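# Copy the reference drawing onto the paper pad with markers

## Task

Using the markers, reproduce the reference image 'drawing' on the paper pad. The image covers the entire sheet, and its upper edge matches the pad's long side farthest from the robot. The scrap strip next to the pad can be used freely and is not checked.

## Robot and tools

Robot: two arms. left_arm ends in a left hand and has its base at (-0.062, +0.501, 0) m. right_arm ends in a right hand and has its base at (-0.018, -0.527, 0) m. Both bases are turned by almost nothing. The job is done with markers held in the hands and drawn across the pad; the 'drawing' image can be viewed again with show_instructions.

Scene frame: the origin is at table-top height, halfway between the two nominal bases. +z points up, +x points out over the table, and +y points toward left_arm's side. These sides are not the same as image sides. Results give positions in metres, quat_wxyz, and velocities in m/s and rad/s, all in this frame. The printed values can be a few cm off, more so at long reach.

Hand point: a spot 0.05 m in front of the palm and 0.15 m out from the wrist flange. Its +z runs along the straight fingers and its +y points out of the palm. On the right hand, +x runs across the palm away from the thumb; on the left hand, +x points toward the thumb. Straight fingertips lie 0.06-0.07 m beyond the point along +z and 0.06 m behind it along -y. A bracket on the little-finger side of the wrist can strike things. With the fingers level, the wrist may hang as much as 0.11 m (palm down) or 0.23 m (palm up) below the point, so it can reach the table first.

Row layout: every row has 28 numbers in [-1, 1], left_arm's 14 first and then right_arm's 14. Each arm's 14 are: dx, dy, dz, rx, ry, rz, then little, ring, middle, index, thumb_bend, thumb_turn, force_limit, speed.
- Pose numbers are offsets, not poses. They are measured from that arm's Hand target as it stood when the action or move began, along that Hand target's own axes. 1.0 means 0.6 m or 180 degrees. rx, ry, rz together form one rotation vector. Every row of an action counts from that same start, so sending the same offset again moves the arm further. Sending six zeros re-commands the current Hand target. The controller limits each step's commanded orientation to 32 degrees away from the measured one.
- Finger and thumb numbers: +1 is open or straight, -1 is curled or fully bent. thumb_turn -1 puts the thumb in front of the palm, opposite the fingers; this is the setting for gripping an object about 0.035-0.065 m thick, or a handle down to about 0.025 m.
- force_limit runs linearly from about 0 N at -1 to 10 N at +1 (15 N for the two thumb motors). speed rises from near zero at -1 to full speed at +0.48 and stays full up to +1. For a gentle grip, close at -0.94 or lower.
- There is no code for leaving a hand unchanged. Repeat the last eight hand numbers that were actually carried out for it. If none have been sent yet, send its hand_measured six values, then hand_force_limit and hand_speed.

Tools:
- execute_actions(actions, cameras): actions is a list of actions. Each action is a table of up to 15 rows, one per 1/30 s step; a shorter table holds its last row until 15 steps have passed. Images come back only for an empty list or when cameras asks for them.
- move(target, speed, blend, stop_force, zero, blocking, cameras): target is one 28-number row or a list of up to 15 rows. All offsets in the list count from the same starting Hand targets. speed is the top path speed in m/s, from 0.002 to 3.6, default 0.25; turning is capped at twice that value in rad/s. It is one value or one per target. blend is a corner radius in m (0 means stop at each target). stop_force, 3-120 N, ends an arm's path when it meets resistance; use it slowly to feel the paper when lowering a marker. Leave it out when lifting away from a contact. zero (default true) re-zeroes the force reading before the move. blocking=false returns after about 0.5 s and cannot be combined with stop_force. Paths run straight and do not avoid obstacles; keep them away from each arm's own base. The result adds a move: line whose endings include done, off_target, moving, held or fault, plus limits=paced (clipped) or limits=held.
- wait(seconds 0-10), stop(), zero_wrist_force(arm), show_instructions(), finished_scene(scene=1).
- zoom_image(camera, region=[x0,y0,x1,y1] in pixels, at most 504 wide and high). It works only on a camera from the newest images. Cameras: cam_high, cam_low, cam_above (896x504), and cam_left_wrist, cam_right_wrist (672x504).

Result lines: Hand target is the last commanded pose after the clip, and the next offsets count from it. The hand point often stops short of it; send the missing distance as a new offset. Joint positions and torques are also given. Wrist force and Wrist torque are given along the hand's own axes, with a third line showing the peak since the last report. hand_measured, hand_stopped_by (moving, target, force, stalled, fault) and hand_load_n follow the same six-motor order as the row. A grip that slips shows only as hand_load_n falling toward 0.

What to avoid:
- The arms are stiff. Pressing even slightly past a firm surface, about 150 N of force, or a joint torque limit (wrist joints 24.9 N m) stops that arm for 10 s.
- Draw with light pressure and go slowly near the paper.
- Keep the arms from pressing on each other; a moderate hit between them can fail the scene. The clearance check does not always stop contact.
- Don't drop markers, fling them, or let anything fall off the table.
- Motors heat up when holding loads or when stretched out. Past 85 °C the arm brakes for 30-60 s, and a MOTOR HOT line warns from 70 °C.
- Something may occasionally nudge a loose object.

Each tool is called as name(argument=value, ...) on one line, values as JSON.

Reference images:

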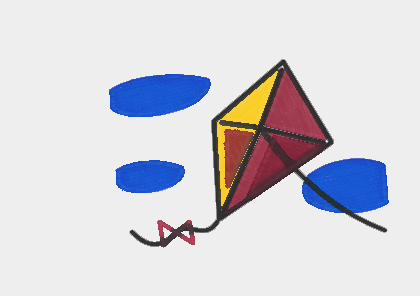

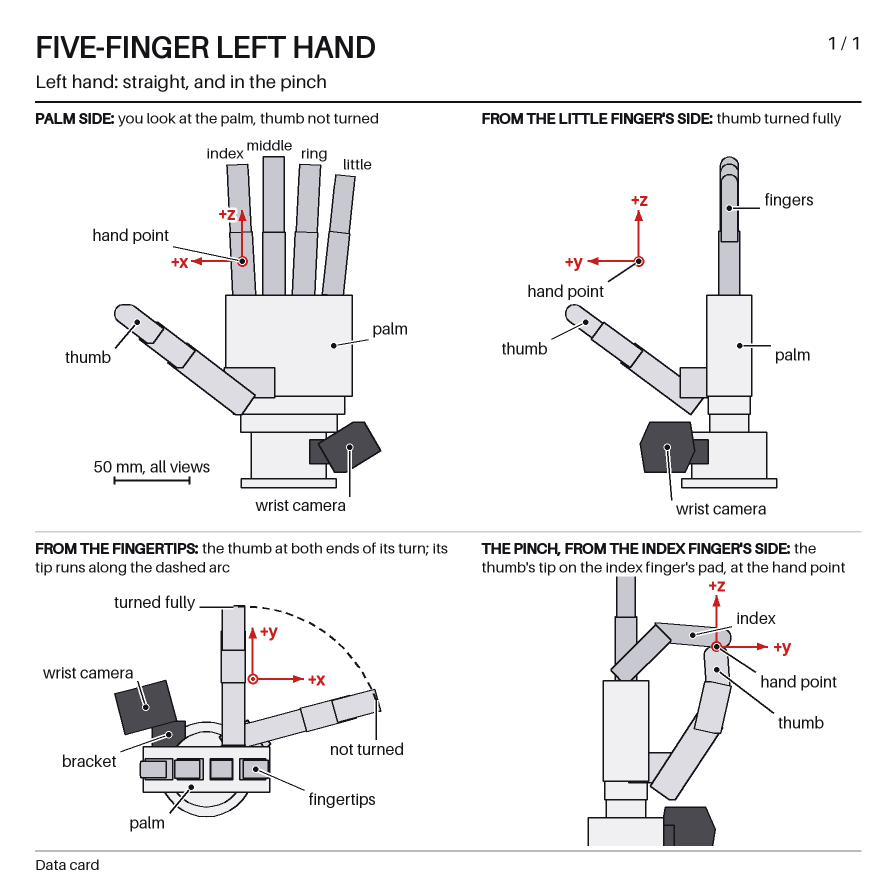

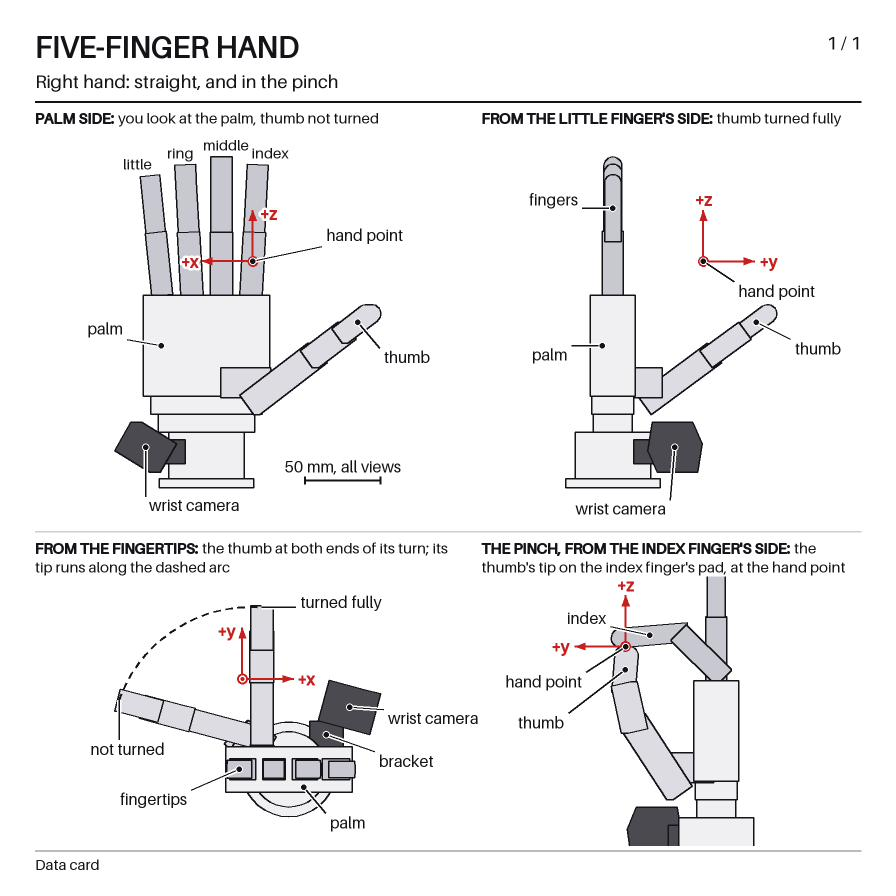

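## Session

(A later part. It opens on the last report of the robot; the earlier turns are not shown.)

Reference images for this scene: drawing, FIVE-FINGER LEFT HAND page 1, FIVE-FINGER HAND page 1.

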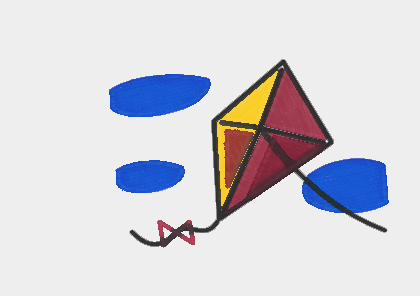

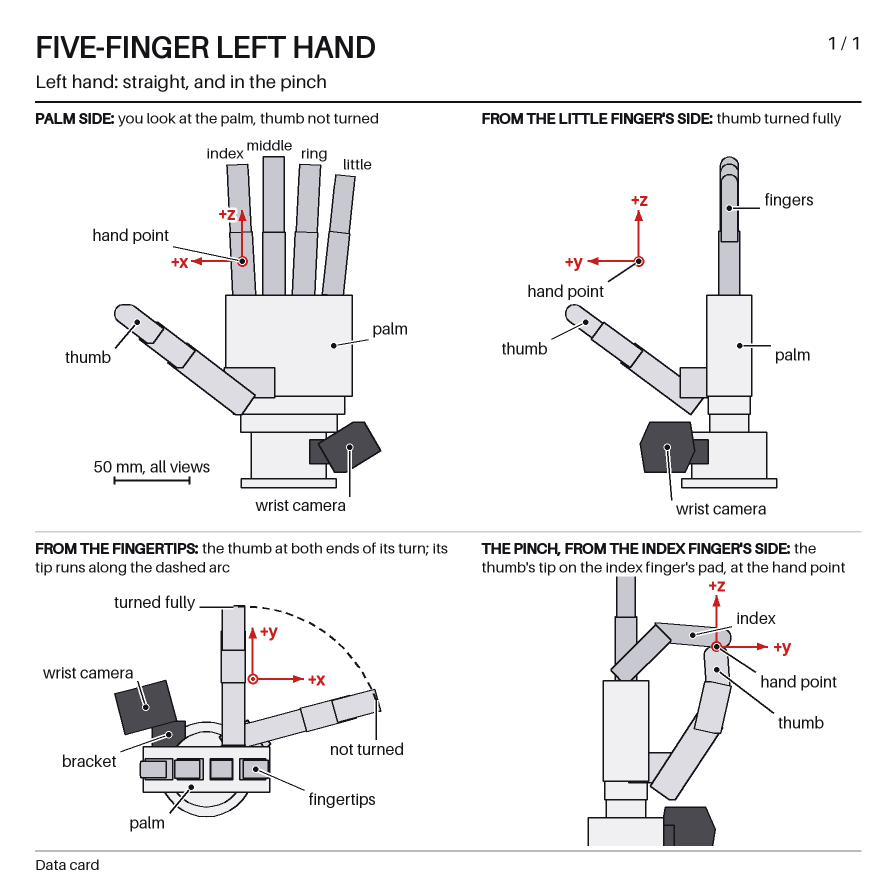

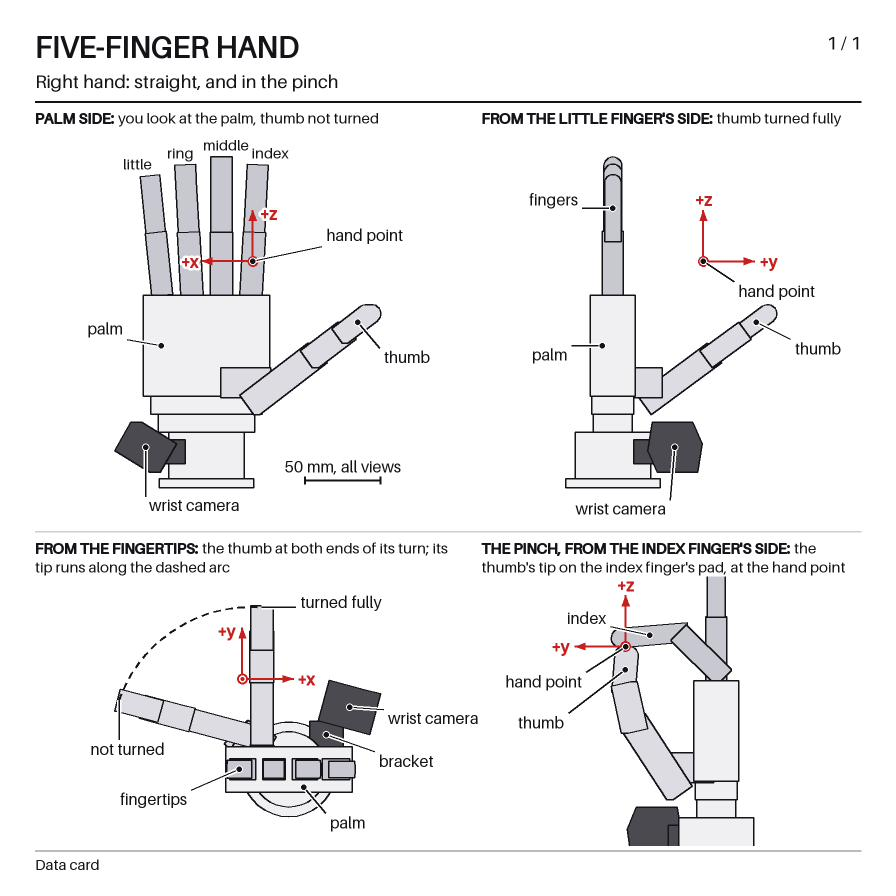

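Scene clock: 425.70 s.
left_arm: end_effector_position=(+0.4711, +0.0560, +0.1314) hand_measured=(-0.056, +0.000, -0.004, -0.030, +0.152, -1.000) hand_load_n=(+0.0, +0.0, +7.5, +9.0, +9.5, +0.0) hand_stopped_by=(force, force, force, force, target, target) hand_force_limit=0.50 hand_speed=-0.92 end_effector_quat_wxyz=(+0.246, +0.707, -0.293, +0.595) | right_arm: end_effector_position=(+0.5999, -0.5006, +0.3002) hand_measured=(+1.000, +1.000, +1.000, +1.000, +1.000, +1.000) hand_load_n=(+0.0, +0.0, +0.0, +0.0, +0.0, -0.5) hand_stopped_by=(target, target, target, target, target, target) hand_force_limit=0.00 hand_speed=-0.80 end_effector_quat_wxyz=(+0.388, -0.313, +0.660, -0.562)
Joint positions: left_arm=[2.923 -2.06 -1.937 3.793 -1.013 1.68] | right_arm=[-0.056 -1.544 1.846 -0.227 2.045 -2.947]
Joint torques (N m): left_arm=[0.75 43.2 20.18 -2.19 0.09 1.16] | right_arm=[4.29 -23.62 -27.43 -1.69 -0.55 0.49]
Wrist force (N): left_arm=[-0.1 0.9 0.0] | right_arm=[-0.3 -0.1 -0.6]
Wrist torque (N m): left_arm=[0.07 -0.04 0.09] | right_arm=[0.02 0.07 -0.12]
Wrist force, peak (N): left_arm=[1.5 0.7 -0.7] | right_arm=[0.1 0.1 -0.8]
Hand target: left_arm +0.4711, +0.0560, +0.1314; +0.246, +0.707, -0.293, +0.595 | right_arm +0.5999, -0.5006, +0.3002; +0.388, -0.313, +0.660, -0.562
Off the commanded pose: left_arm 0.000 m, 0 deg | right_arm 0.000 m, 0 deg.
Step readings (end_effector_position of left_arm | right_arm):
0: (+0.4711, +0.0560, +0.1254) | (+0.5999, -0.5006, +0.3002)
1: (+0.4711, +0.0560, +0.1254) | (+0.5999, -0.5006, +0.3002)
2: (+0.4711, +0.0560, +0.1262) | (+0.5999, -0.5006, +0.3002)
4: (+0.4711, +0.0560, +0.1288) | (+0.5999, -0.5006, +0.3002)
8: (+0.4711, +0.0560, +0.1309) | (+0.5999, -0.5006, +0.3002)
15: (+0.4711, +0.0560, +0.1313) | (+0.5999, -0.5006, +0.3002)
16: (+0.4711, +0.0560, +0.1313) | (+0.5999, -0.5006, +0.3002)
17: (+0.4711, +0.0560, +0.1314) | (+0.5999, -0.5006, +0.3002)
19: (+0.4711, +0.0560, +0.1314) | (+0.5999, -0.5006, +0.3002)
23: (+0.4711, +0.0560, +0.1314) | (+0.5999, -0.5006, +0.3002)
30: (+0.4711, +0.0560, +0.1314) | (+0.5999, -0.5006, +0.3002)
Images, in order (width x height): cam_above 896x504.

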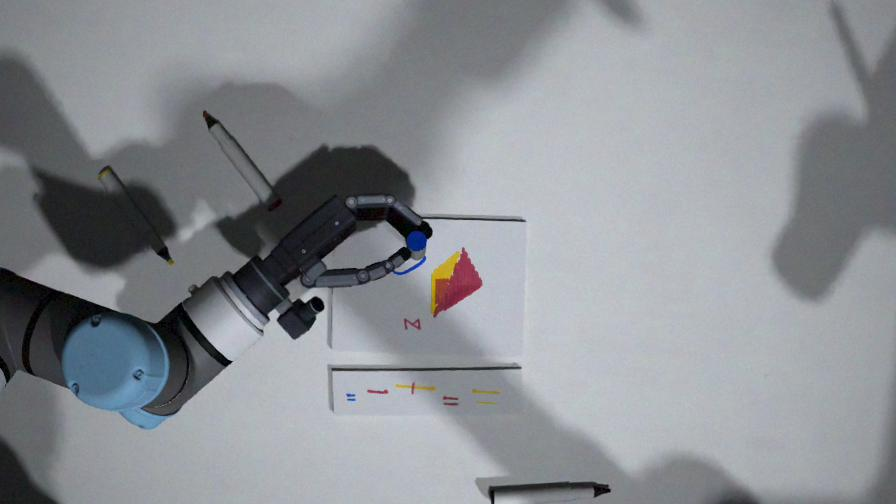

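move(target=[[0.0197,-0.07,-0.263,0,0,0,-0.2,-0.2,-0.47,-0.47,0.15,-1,0.5,-0.92,0,0,0,0,0,0,1,1,1,1,1,1,0,-0.8]], speed=0.25, cameras=["cam_above", "cam_low"])

zoom_image(camera="cam_above", region=[330, 210, 490, 330])

zoom_image(camera="cam_low", region=[400, 200, 600, 340])

Scene clock: 429.17 s.
left_arm: end_effector_position=(+0.3922, +0.1941, +0.1701) hand_measured=(-0.056, +0.000, -0.004, -0.030, +0.152, -1.000) hand_load_n=(+0.0, +0.0, +7.5, +9.0, +9.5, -0.5) hand_stopped_by=(force, force, force, force, target, target) hand_force_limit=0.50 hand_speed=-0.92 end_effector_quat_wxyz=(+0.246, +0.707, -0.293, +0.595) | right_arm: end_effector_position=(+0.5999, -0.5006, +0.3002) hand_measured=(+1.000, +1.000, +1.000, +1.000, +1.000, +1.000) hand_load_n=(+0.0, +0.0, +0.0, +0.0, +0.0, -0.5) hand_stopped_by=(target, target, target, target, target, target) hand_force_limit=0.00 hand_speed=-0.80 end_effector_quat_wxyz=(+0.388, -0.313, +0.660, -0.562)
Joint positions: left_arm=[3.292 -1.759 -2.26 3.732 -0.655 1.8] | right_arm=[-0.056 -1.544 1.846 -0.227 2.045 -2.947]
Joint torques (N m): left_arm=[9.34 29.43 4.71 -2.78 2.55 1.34] | right_arm=[4.62 -22.89 -27.51 -1.75 -0.61 0.72]
Wrist force (N): left_arm=[0.2 0.7 -0.3] | right_arm=[0.0 -0.1 -0.5]
Wrist torque (N m): left_arm=[0.11 -0.11 0.02] | right_arm=[0.01 0.03 -0.11]
Wrist force, peak (N): left_arm=[0.2 1.3 1.4] | right_arm=[-0.1 -0.2 -0.9]
Hand target: left_arm +0.3922, +0.1941, +0.1702; +0.246, +0.707, -0.293, +0.595 | right_arm +0.5999, -0.5006, +0.3002; +0.388, -0.313, +0.660, -0.562
Off the commanded pose: left_arm 0.000 m, 0 deg | right_arm 0.000 m, 0 deg.
move: done
Images, in order (width x height): cam_low 896x504, cam_above 896x504.

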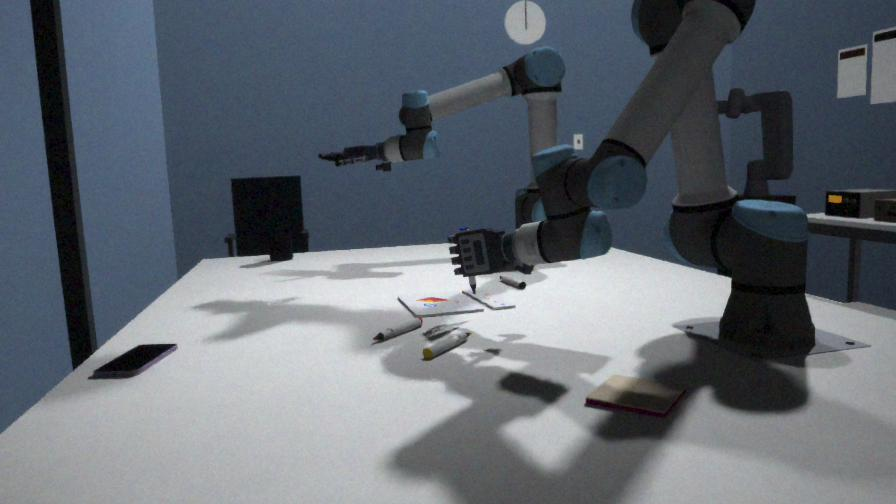

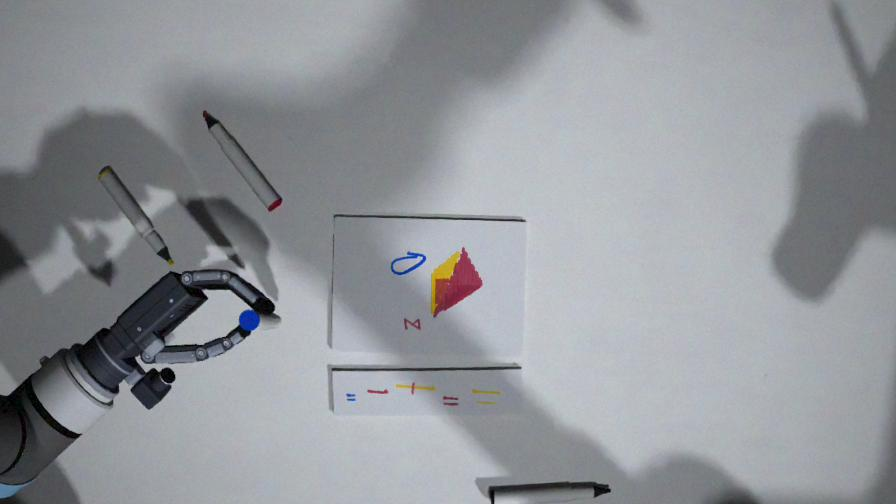

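Scaled by 3.150 from the camera's 896x504 image, which has a finer 1280x720 frame.

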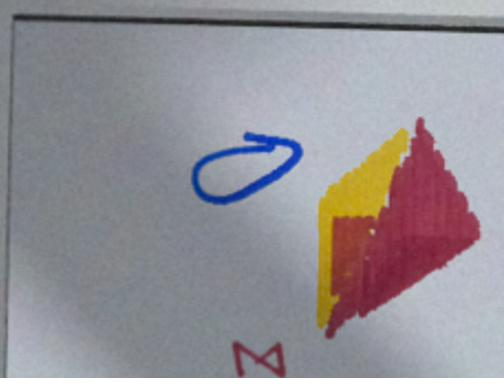

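Scaled by 2.520 from the camera's 896x504 image, which has a finer 1280x720 frame.

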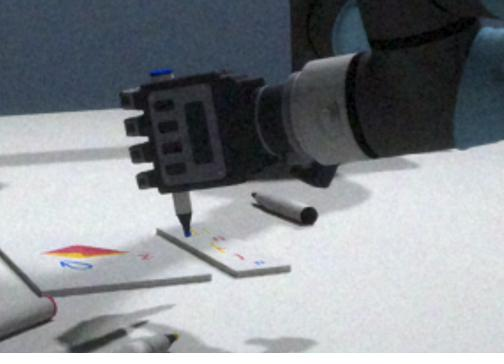

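move(target=[[-0.02148,0.06404,0.24480,0,0,0,-0.2,-0.2,-0.47,-0.47,0.15,-1,0.5,-0.92,0,0,0,0,0,0,1,1,1,1,1,1,0,-0.8]], speed=0.2)

Scene clock: 431.73 s.
left_arm: end_effector_position=(+0.4659, +0.0663, +0.1322) hand_measured=(-0.056, +0.000, -0.004, -0.030, +0.152, -1.000) hand_load_n=(+0.0, +0.0, +8.0, +9.0, +9.5, -0.5) hand_stopped_by=(force, force, force, force, target, target) hand_force_limit=0.50 hand_speed=-0.92 end_effector_quat_wxyz=(+0.246, +0.707, -0.293, +0.595) | right_arm: end_effector_position=(+0.5999, -0.5006, +0.3002) hand_measured=(+1.000, +1.000, +1.000, +1.000, +1.000, +1.000) hand_load_n=(+0.0, +0.0, +0.0, +0.0, +0.0, +0.0) hand_stopped_by=(target, target, target, target, target, target) hand_force_limit=0.00 hand_speed=-0.80 end_effector_quat_wxyz=(+0.388, -0.313, +0.660, -0.562)
Joint positions: left_arm=[2.944 -2.042 -1.965 3.8 -0.993 1.685] | right_arm=[-0.056 -1.544 1.846 -0.227 2.045 -2.947]
Joint torques (N m): left_arm=[-10.23 24.34 20.8 -2.24 -2.48 -1.51] | right_arm=[4.48 -23.14 -27.46 -1.88 -0.44 0.51]
Wrist force (N): left_arm=[0.1 1.0 -0.2] | right_arm=[0.1 -0.1 -0.7]
Wrist torque (N m): left_arm=[0.12 -0.08 0.10] | right_arm=[0.03 0.01 -0.10]
Wrist force, peak (N): left_arm=[0.0 1.4 0.7] | right_arm=[-0.3 -0.2 -0.8]
Hand target: left_arm +0.4659, +0.0663, +0.1322; +0.246, +0.707, -0.293, +0.595 | right_arm +0.5999, -0.5006, +0.3002; +0.388, -0.313, +0.660, -0.562
Off the commanded pose: left_arm 0.000 m, 0 deg | right_arm 0.000 m, 0 deg.
move: done

execute_actions(actions=[[[-0.010176,0,0.001794,0,0,0,-0.2,-0.2,-0.47,-0.47,0.15,-1,0.5,-0.92,0,0,0,0,0,0,1,1,1,1,1,1,0,-0.8]]])

execute_actions(actions=[[[-0.000328,0,0.000058,0,0,0,-0.2,-0.2,-0.47,-0.47,0.15,-1,0.5,-0.92,0,0,0,0,0,0,1,1,1,1,1,1,0,-0.8]]])

execute_actions(actions=[[[-0.000328,0,0.000058,0,0,0,-0.2,-0.2,-0.47,-0.47,0.15,-1,0.5,-0.92,0,0,0,0,0,0,1,1,1,1,1,1,0,-0.8]]])

Scene clock: 432.80 s.
left_arm: end_effector_position=(+0.4659, +0.0663, +0.1260) hand_measured=(-0.056, +0.000, -0.004, -0.030, +0.152, -1.000) hand_load_n=(+0.0, +0.0, +8.0, +9.0, +9.5, +0.0) hand_stopped_by=(force, force, force, force, target, target) hand_force_limit=0.50 hand_speed=-0.92 end_effector_quat_wxyz=(+0.246, +0.707, -0.293, +0.595) | right_arm: end_effector_position=(+0.5999, -0.5006, +0.3002) hand_measured=(+1.000, +1.000, +1.000, +1.000, +1.000, +1.000) hand_load_n=(+0.0, -0.5, -0.5, +0.0, +0.0, -0.5) hand_stopped_by=(target, target, target, target, target, target) hand_force_limit=0.00 hand_speed=-0.80 end_effector_quat_wxyz=(+0.388, -0.313, +0.660, -0.562)
Joint positions: left_arm=[2.944 -2.054 -1.968 3.816 -0.993 1.685] | right_arm=[-0.056 -1.544 1.846 -0.227 2.045 -2.947]
Joint torques (N m): left_arm=[-9.28 24.23 5.7 3.61 -2.48 0.22] | right_arm=[4.57 -23.02 -27.57 -1.8 -0.49 0.52]
Wrist force (N): left_arm=[0.4 0.8 -0.4] | right_arm=[-0.2 0.0 -0.5]
Wrist torque (N m): left_arm=[0.10 -0.12 0.12] | right_arm=[0.03 0.05 -0.11]
Wrist force, peak (N): left_arm=[1.7 0.6 -0.3] | right_arm=[0.0 0.0 -0.8]
Hand target: left_arm +0.4659, +0.0663, +0.1260; +0.246, +0.707, -0.293, +0.595 | right_arm +0.5999, -0.5006, +0.3002; +0.388, -0.313, +0.660, -0.562
Off the commanded pose: left_arm 0.000 m, 0 deg | right_arm 0.000 m, 0 deg.
Step readings (end_effector_position of left_arm | right_arm):
0: (+0.4659, +0.0663, +0.1322) | (+0.5999, -0.5006, +0.3002)
1: (+0.4659, +0.0663, +0.1322) | (+0.5999, -0.5006, +0.3002)
2: (+0.4659, +0.0663, +0.1311) | (+0.5999, -0.5006, +0.3002)
4: (+0.4659, +0.0663, +0.1285) | (+0.5999, -0.5006, +0.3002)
8: (+0.4659, +0.0663, +0.1264) | (+0.5999, -0.5006, +0.3002)
15: (+0.4659, +0.0663, +0.1260) | (+0.5999, -0.5006, +0.3002)

Scene clock: 433.50 s.
left_arm: end_effector_position=(+0.4659, +0.0663, +0.1258) hand_measured=(-0.056, +0.000, -0.004, -0.030, +0.152, -1.000) hand_load_n=(+0.0, +0.0, +8.0, +9.0, +9.5, +0.0) hand_stopped_by=(force, force, force, force, target, target) hand_force_limit=0.50 hand_speed=-0.92 end_effector_quat_wxyz=(+0.246, +0.707, -0.293, +0.595) | right_arm: end_effector_position=(+0.5999, -0.5006, +0.3002) hand_measured=(+1.000, +1.000, +1.000, +1.000, +1.000, +1.000) hand_load_n=(+0.0, +0.0, +0.0, +0.0, +0.0, -0.5) hand_stopped_by=(target, target, target, target, target, target) hand_force_limit=0.00 hand_speed=-0.80 end_effector_quat_wxyz=(+0.388, -0.313, +0.660, -0.562)
Joint positions: left_arm=[2.944 -2.055 -1.968 3.816 -0.993 1.685] | right_arm=[-0.056 -1.544 1.846 -0.227 2.045 -2.947]
Joint torques (N m): left_arm=[-10.15 23.48 4.78 3.47 -2.37 0.02] | right_arm=[4.89 -23.24 -26.62 -1.81 -0.42 0.43]
Wrist force (N): left_arm=[0.9 0.8 0.0] | right_arm=[0.0 -0.2 -0.5]
Wrist torque (N m): left_arm=[0.09 -0.07 0.11] | right_arm=[0.00 0.02 -0.10]
Wrist force, peak (N): left_arm=[1.1 1.0 -0.4] | right_arm=[0.0 0.0 -0.8]
Hand target: left_arm +0.4659, +0.0663, +0.1258; +0.246, +0.707, -0.293, +0.595 | right_arm +0.5999, -0.5006, +0.3002; +0.388, -0.313, +0.660, -0.562
Off the commanded pose: left_arm 0.000 m, 0 deg | right_arm 0.000 m, 0 deg.
Step readings (end_effector_position of left_arm | right_arm):
0: (+0.4659, +0.0663, +0.1260) | (+0.5999, -0.5006, +0.3002)
1: (+0.4659, +0.0663, +0.1260) | (+0.5999, -0.5006, +0.3002)
2: (+0.4659, +0.0663, +0.1260) | (+0.5999, -0.5006, +0.3002)
4: (+0.4659, +0.0663, +0.1259) | (+0.5999, -0.5006, +0.3002)
8: (+0.4659, +0.0663, +0.1258) | (+0.5999, -0.5006, +0.3002)
15: (+0.4659, +0.0663, +0.1258) | (+0.5999, -0.5006, +0.3002)

Scene clock: 434.20 s.
left_arm: end_effector_position=(+0.4659, +0.0663, +0.1256) hand_measured=(-0.056, +0.000, -0.004, -0.030, +0.152, -1.000) hand_load_n=(+0.0, +0.0, +8.0, +9.0, +9.5, +0.0) hand_stopped_by=(force, force, force, force, target, target) hand_force_limit=0.50 hand_speed=-0.92 end_effector_quat_wxyz=(+0.246, +0.707, -0.293, +0.595) | right_arm: end_effector_position=(+0.5999, -0.5006, +0.3002) hand_measured=(+1.000, +1.000, +1.000, +1.000, +1.000, +1.000) hand_load_n=(+0.0, +0.0, +0.0, +0.0, +0.0, -0.5) hand_stopped_by=(target, target, target, target, target, target) hand_force_limit=0.00 hand_speed=-0.80 end_effector_quat_wxyz=(+0.388, -0.313, +0.660, -0.562)
Joint positions: left_arm=[2.944 -2.055 -1.968 3.817 -0.993 1.685] | right_arm=[-0.056 -1.544 1.846 -0.227 2.045 -2.947]
Joint torques (N m): left_arm=[-9.56 23.74 4.34 3.21 -2.35 -0.16] | right_arm=[3.86 -23.5 -27.16 -1.93 -0.51 0.4]
Wrist force (N): left_arm=[2.2 0.7 -0.3] | right_arm=[-0.2 0.0 -0.5]
Wrist torque (N m): left_arm=[0.10 -0.07 0.11] | right_arm=[0.03 0.06 -0.11]
Wrist force, peak (N): left_arm=[2.4 0.8 -0.4] | right_arm=[0.1 -0.3 -0.9]
Hand target: left_arm +0.4659, +0.0663, +0.1256; +0.246, +0.707, -0.293, +0.595 | right_arm +0.5999, -0.5006, +0.3002; +0.388, -0.313, +0.660, -0.562
Off the commanded pose: left_arm 0.000 m, 0 deg | right_arm 0.000 m, 0 deg.
Step readings (end_effector_position of left_arm | right_arm):
0: (+0.4659, +0.0663, +0.1258) | (+0.5999, -0.5006, +0.3002)
1: (+0.4659, +0.0663, +0.1258) | (+0.5999, -0.5006, +0.3002)
2: (+0.4659, +0.0663, +0.1258) | (+0.5999, -0.5006, +0.3002)
4: (+0.4659, +0.0663, +0.1257) | (+0.5999, -0.5006, +0.3002)
8: (+0.4659, +0.0663, +0.1256) | (+0.5999, -0.5006, +0.3002)
15: (+0.4659, +0.0663, +0.1256) | (+0.5999, -0.5006, +0.3002)

move(target=[[0.003386,0.016757,0.018242,0,0,0,-0.2,-0.2,-0.47,-0.47,0.15,-1,0.5,-0.92,0,0,0,0,0,0,1,1,1,1,1,1,0,-0.8],[0.003056,0.018860,0.016372,0,0,0,-0.2,-0.2,-0.47,-0.47,0.15,-1,0.5,-0.92,0,0,0,0,0,0,1,1,1,1,1,1,0,-0.8],[-0.003388,-0.014655,-0.020169,0,0,0,-0.2,-0.2,-0.47,-0.47,0.15,-1,0.5,-0.92,0,0,0,0,0,0,1,1,1,1,1,1,0,-0.8],[0.006460,-0.014655,-0.021906,0,0,0,-0.2,-0.2,-0.47,-0.47,0.15,-1,0.5,-0.92,0,0,0,0,0,0,1,1,1,1,1,1,0,-0.8],[-0.03,-0.12,-0.20,0,0,0,-0.2,-0.2,-0.47,-0.47,0.15,-1,0.5,-0.92,0,0,0,0,0,0,1,1,1,1,1,1,0,-0.8]], speed=[0.05,0.05,0.05,0.06,0.2], blend=[0,0,0,0.002,0], cameras=["cam_above"])

zoom_image(camera="cam_above", region=[370, 230, 490, 320])

Scene clock: 439.03 s.
left_arm: end_effector_position=(+0.4309, +0.2029, +0.1285) hand_measured=(-0.056, +0.000, -0.004, -0.030, +0.152, -1.000) hand_load_n=(+0.0, +0.0, +7.5, +8.5, +9.0, +0.5) hand_stopped_by=(force, force, force, force, target, target) hand_force_limit=0.50 hand_speed=-0.92 end_effector_quat_wxyz=(+0.246, +0.707, -0.293, +0.595) | right_arm: end_effector_position=(+0.5999, -0.5006, +0.3002) hand_measured=(+1.000, +1.000, +1.000, +1.000, +1.000, +1.000) hand_load_n=(+0.0, -0.5, +0.0, +0.0, +0.0, +0.0) hand_stopped_by=(target, target, target, target, target, target) hand_force_limit=0.00 hand_speed=-0.80 end_effector_quat_wxyz=(+0.388, -0.313, +0.660, -0.562)
Joint positions: left_arm=[3.3 -1.927 -2.187 3.825 -0.647 1.804] | right_arm=[-0.056 -1.544 1.846 -0.227 2.045 -2.947]
Joint torques (N m): left_arm=[11.47 35.27 2.91 -2.8 2.61 1.48] | right_arm=[5.17 -23.28 -26.65 -1.88 -0.54 0.56]
Wrist force (N): left_arm=[0.1 0.8 -0.3] | right_arm=[-0.1 -0.1 -0.6]
Wrist torque (N m): left_arm=[0.13 -0.11 -0.01] | right_arm=[0.02 0.04 -0.11]
Wrist force, peak (N): left_arm=[3.4 0.6 0.6] | right_arm=[0.1 -0.1 -0.8]
Hand target: left_arm +0.4309, +0.2029, +0.1285; +0.246, +0.707, -0.293, +0.595 | right_arm +0.5999, -0.5006, +0.3002; +0.388, -0.313, +0.660, -0.562
Off the commanded pose: left_arm 0.000 m, 0 deg | right_arm 0.000 m, 0 deg.
move: done
Images, in order (width x height): cam_above 896x504.

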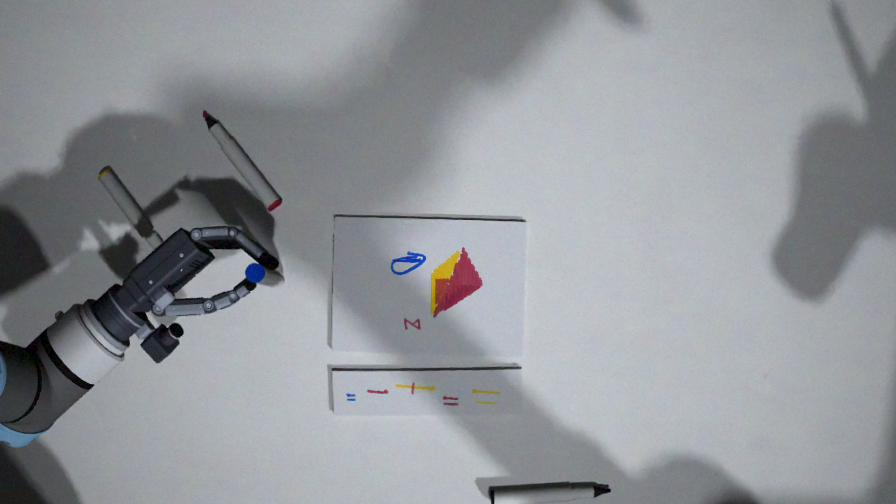

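Scaled by 4.200 from the camera's 896x504 image, which has a finer 1280x720 frame.

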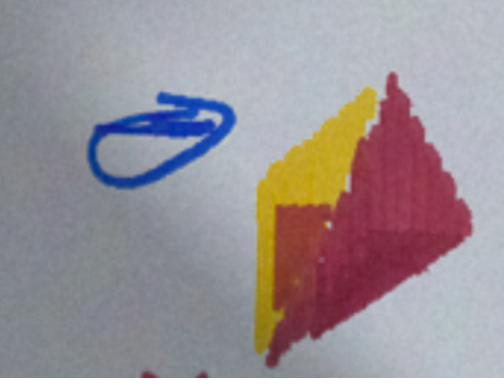

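move(target=[[0.03786,0.10217,0.19553,0,0,0,-0.2,-0.2,-0.47,-0.47,0.15,-1,0.5,-0.92,0,0,0,0,0,0,1,1,1,1,1,1,0,-0.8]], speed=0.2)

Scene clock: 441.70 s.
left_arm: end_effector_position=(+0.4722, +0.0752, +0.1307) hand_measured=(-0.056, +0.000, -0.004, -0.030, +0.152, -1.000) hand_load_n=(+0.0, +0.0, +7.5, +8.5, +9.0, +0.5) hand_stopped_by=(force, force, force, force, target, target) hand_force_limit=0.50 hand_speed=-0.92 end_effector_quat_wxyz=(+0.246, +0.707, -0.293, +0.595) | right_arm: end_effector_position=(+0.5999, -0.5006, +0.3002) hand_measured=(+1.000, +1.000, +1.000, +1.000, +1.000, +1.000) hand_load_n=(-0.5, +0.0, +0.0, +0.0, +0.0, -0.5) hand_stopped_by=(target, target, target, target, target, target) hand_force_limit=0.00 hand_speed=-0.80 end_effector_quat_wxyz=(+0.388, -0.313, +0.660, -0.562)
Joint positions: left_arm=[2.967 -2.048 -1.961 3.799 -0.97 1.691] | right_arm=[-0.056 -1.544 1.846 -0.227 2.045 -2.947]
Joint torques (N m): left_arm=[-9.92 23.78 20.02 -2.27 -2.51 -1.57] | right_arm=[4.38 -22.19 -27.9 -2 -0.53 0.41]
Motor temperatures (°C): left_arm=[38 32 40 32 33 38] | right_arm=[27 24 37 45 42 42]
Wrist force (N): left_arm=[0.0 0.7 -0.2] | right_arm=[0.1 -0.1 -0.4]
Wrist torque (N m): left_arm=[0.08 -0.05 0.10] | right_arm=[0.01 0.01 -0.10]
Wrist force, peak (N): left_arm=[0.0 0.6 -1.5] | right_arm=[-0.3 -0.1 -0.8]
Hand target: left_arm +0.4722, +0.0751, +0.1307; +0.246, +0.707, -0.293, +0.595 | right_arm +0.5999, -0.5006, +0.3002; +0.388, -0.313, +0.660, -0.562
Off the commanded pose: left_arm 0.000 m, 0 deg | right_arm 0.000 m, 0 deg.
move: done

move(target=[[-0.008155,0.000186,0.001268,0,0,0,-0.2,-0.2,-0.47,-0.47,0.15,-1,0.5,-0.92,0,0,0,0,0,0,1,1,1,1,1,1,0,-0.8],[-0.003322,0.025322,0.028674,0,0,0,-0.2,-0.2,-0.47,-0.47,0.15,-1,0.5,-0.92,0,0,0,0,0,0,1,1,1,1,1,1,0,-0.8],[-0.001991,0.036732,0.036219,0,0,0,-0.2,-0.2,-0.47,-0.47,0.15,-1,0.5,-0.92,0,0,0,0,0,0,1,1,1,1,1,1,0,-0.8],[-0.010690,-0.008513,-0.013112,0,0,0,-0.2,-0.2,-0.47,-0.47,0.15,-1,0.5,-0.92,0,0,0,0,0,0,1,1,1,1,1,1,0,-0.8],[-0.011937,-0.010507,-0.020186,0,0,0,-0.2,-0.2,-0.47,-0.47,0.15,-1,0.5,-0.92,0,0,0,0,0,0,1,1,1,1,1,1,0,-0.8],[-0.002057,0.040882,0.035845,0,0,0,-0.2,-0.2,-0.47,-0.47,0.15,-1,0.5,-0.92,0,0,0,0,0,0,1,1,1,1,1,1,0,-0.8],[-0.002499,0.043076,0.033340,0,0,0,-0.2,-0.2,-0.47,-0.47,0.15,-1,0.5,-0.92,0,0,0,0,0,0,1,1,1,1,1,1,0,-0.8],[-0.012916,-0.011106,-0.025735,0,0,0,-0.2,-0.2,-0.47,-0.47,0.15,-1,0.5,-0.92,0,0,0,0,0,0,1,1,1,1,1,1,0,-0.8],[-0.013389,-0.009079,-0.028423,0,0,0,-0.2,-0.2,-0.47,-0.47,0.15,-1,0.5,-0.92,0,0,0,0,0,0,1,1,1,1,1,1,0,-0.8],[-0.003316,0.043315,0.028703,0,0,0,-0.2,-0.2,-0.47,-0.47,0.15,-1,0.5,-0.92,0,0,0,0,0,0,1,1,1,1,1,1,0,-0.8],[-0.004402,0.042159,0.022544,0,0,0,-0.2,-0.2,-0.47,-0.47,0.15,-1,0.5,-0.92,0,0,0,0,0,0,1,1,1,1,1,1,0,-0.8],[-0.013745,-0.006438,-0.030441,0,0,0,-0.2,-0.2,-0.47,-0.47,0.15,-1,0.5,-0.92,0,0,0,0,0,0,1,1,1,1,1,1,0,-0.8],[-0.014133,-0.003965,-0.032641,0,0,0,-0.2,-0.2,-0.47,-0.47,0.15,-1,0.5,-0.92,0,0,0,0,0,0,1,1,1,1,1,1,0,-0.8],[-0.005435,0.041280,0.016690,0,0,0,-0.2,-0.2,-0.47,-0.47,0.15,-1,0.5,-0.92,0,0,0,0,0,0,1,1,1,1,1,1,0,-0.8],[-0.007004,0.037610,0.007790,0,0,0,-0.2,-0.2,-0.47,-0.47,0.15,-1,0.5,-0.92,0,0,0,0,0,0,1,1,1,1,1,1,0,-0.8]], speed=0.07, blend=[0,0.0008,0.0008,0.0008,0.0008,0.0008,0.0008,0.0008,0.0008,0.0008,0.0008,0.0008,0.0008,0.0008,0])

Scene clock: 449.30 s.
left_arm: end_effector_position=(+0.4590, +0.0563, +0.1257) hand_measured=(-0.056, +0.000, -0.004, -0.030, +0.152, -1.000) hand_load_n=(+0.0, +0.0, +8.5, +7.5, +8.5, +0.5) hand_stopped_by=(force, force, force, force, target, target) hand_force_limit=0.50 hand_speed=-0.92 end_effector_quat_wxyz=(+0.246, +0.707, -0.293, +0.595) | right_arm: end_effector_position=(+0.5999, -0.5006, +0.3002) hand_measured=(+1.000, +1.000, +1.000, +1.000, +1.000, +1.000) hand_load_n=(+0.0, +0.0, +0.0, +0.0, +0.0, -0.5) hand_stopped_by=(target, target, target, target, target, target) hand_force_limit=0.00 hand_speed=-0.80 end_effector_quat_wxyz=(+0.388, -0.313, +0.660, -0.562)
Joint positions: left_arm=[2.918 -2.052 -1.973 3.821 -1.018 1.679] | right_arm=[-0.056 -1.544 1.846 -0.227 2.045 -2.947]
Joint torques (N m): left_arm=[11.67 41.28 3.91 3.14 2.43 1.47] | right_arm=[4.37 -23.3 -27.55 -1.88 -0.45 0.36]
Wrist force (N): left_arm=[1.7 1.0 -0.1] | right_arm=[0.0 0.0 -0.6]
Wrist torque (N m): left_arm=[0.13 -0.05 0.04] | right_arm=[0.03 0.03 -0.10]
Wrist force, peak (N): left_arm=[3.0 0.5 0.5] | right_arm=[-0.1 0.2 -0.9]
Hand target: left_arm +0.4590, +0.0564, +0.1258; +0.246, +0.707, -0.293, +0.595 | right_arm +0.5999, -0.5006, +0.3002; +0.388, -0.313, +0.660, -0.562
Off the commanded pose: left_arm 0.000 m, 0 deg | right_arm 0.000 m, 0 deg.
move: done

move(target=[[-0.007463,-0.038821,-0.042327,0,0,0,-0.2,-0.2,-0.47,-0.47,0.15,-1,0.5,-0.92,0,0,0,0,0,0,1,1,1,1,1,1,0,-0.8],[-0.007690,-0.035509,-0.043612,0,0,0,-0.2,-0.2,-0.47,-0.47,0.15,-1,0.5,-0.92,0,0,0,0,0,0,1,1,1,1,1,1,0,-0.8],[-0.001784,-0.004788,-0.010117,0,0,0,-0.2,-0.2,-0.47,-0.47,0.15,-1,0.5,-0.92,0,0,0,0,0,0,1,1,1,1,1,1,0,-0.8],[-0.004212,-0.012928,-0.023890,0,0,0,-0.2,-0.2,-0.47,-0.47,0.15,-1,0.5,-0.92,0,0,0,0,0,0,1,1,1,1,1,1,0,-0.8],[-0.007219,-0.028568,-0.040942,0,0,0,-0.2,-0.2,-0.47,-0.47,0.15,-1,0.5,-0.92,0,0,0,0,0,0,1,1,1,1,1,1,0,-0.8],[0.002629,-0.028568,-0.042679,0,0,0,-0.2,-0.2,-0.47,-0.47,0.15,-1,0.5,-0.92,0,0,0,0,0,0,1,1,1,1,1,1,0,-0.8],[-0.00174,-0.09970,-0.24214,0,0,0,-0.2,-0.2,-0.47,-0.47,0.15,-1,0.5,-0.92,0,0,0,0,0,0,1,1,1,1,1,1,0,-0.8]], speed=[0.07,0.07,0.07,0.07,0.07,0.07,0.2], blend=[0.0008,0.0008,0.0008,0.0008,0,0.002,0], cameras=["cam_above"])

zoom_image(camera="cam_above", region=[370, 230, 490, 320])

Scene clock: 453.27 s.
left_arm: end_effector_position=(+0.3998, +0.1999, +0.1497) hand_measured=(-0.056, +0.000, -0.004, -0.030, +0.152, -1.000) hand_load_n=(+0.0, +0.0, +7.5, +8.0, +8.5, +0.5) hand_stopped_by=(force, force, force, force, target, target) hand_force_limit=0.50 hand_speed=-0.92 end_effector_quat_wxyz=(+0.246, +0.707, -0.293, +0.595) | right_arm: end_effector_position=(+0.5999, -0.5006, +0.3002) hand_measured=(+1.000, +1.000, +1.000, +1.000, +1.000, +1.000) hand_load_n=(+0.0, +0.0, +0.0, +0.0, +0.0, +0.0) hand_stopped_by=(target, target, target, target, target, target) hand_force_limit=0.00 hand_speed=-0.80 end_effector_quat_wxyz=(+0.388, -0.313, +0.660, -0.562)
Joint positions: left_arm=[3.307 -1.822 -2.258 3.788 -0.641 1.807] | right_arm=[-0.056 -1.544 1.846 -0.227 2.045 -2.947]
Joint torques (N m): left_arm=[10.67 31.25 4.14 -2.68 2.68 1.44] | right_arm=[4.26 -21.98 -27.06 -2.07 -0.59 0.58]
Wrist force (N): left_arm=[0.4 0.5 -0.3] | right_arm=[-0.1 0.2 -0.6]
Wrist torque (N m): left_arm=[0.05 -0.14 0.02] | right_arm=[0.07 0.05 -0.10]
Wrist force, peak (N): left_arm=[2.1 1.4 0.1] | right_arm=[-0.1 -0.2 -0.9]
Hand target: left_arm +0.3998, +0.2000, +0.1497; +0.246, +0.707, -0.293, +0.595 | right_arm +0.5999, -0.5006, +0.3002; +0.388, -0.313, +0.660, -0.562
Off the commanded pose: left_arm 0.000 m, 0 deg | right_arm 0.000 m, 0 deg.
move: done
Images, in order (width x height): cam_above 896x504.

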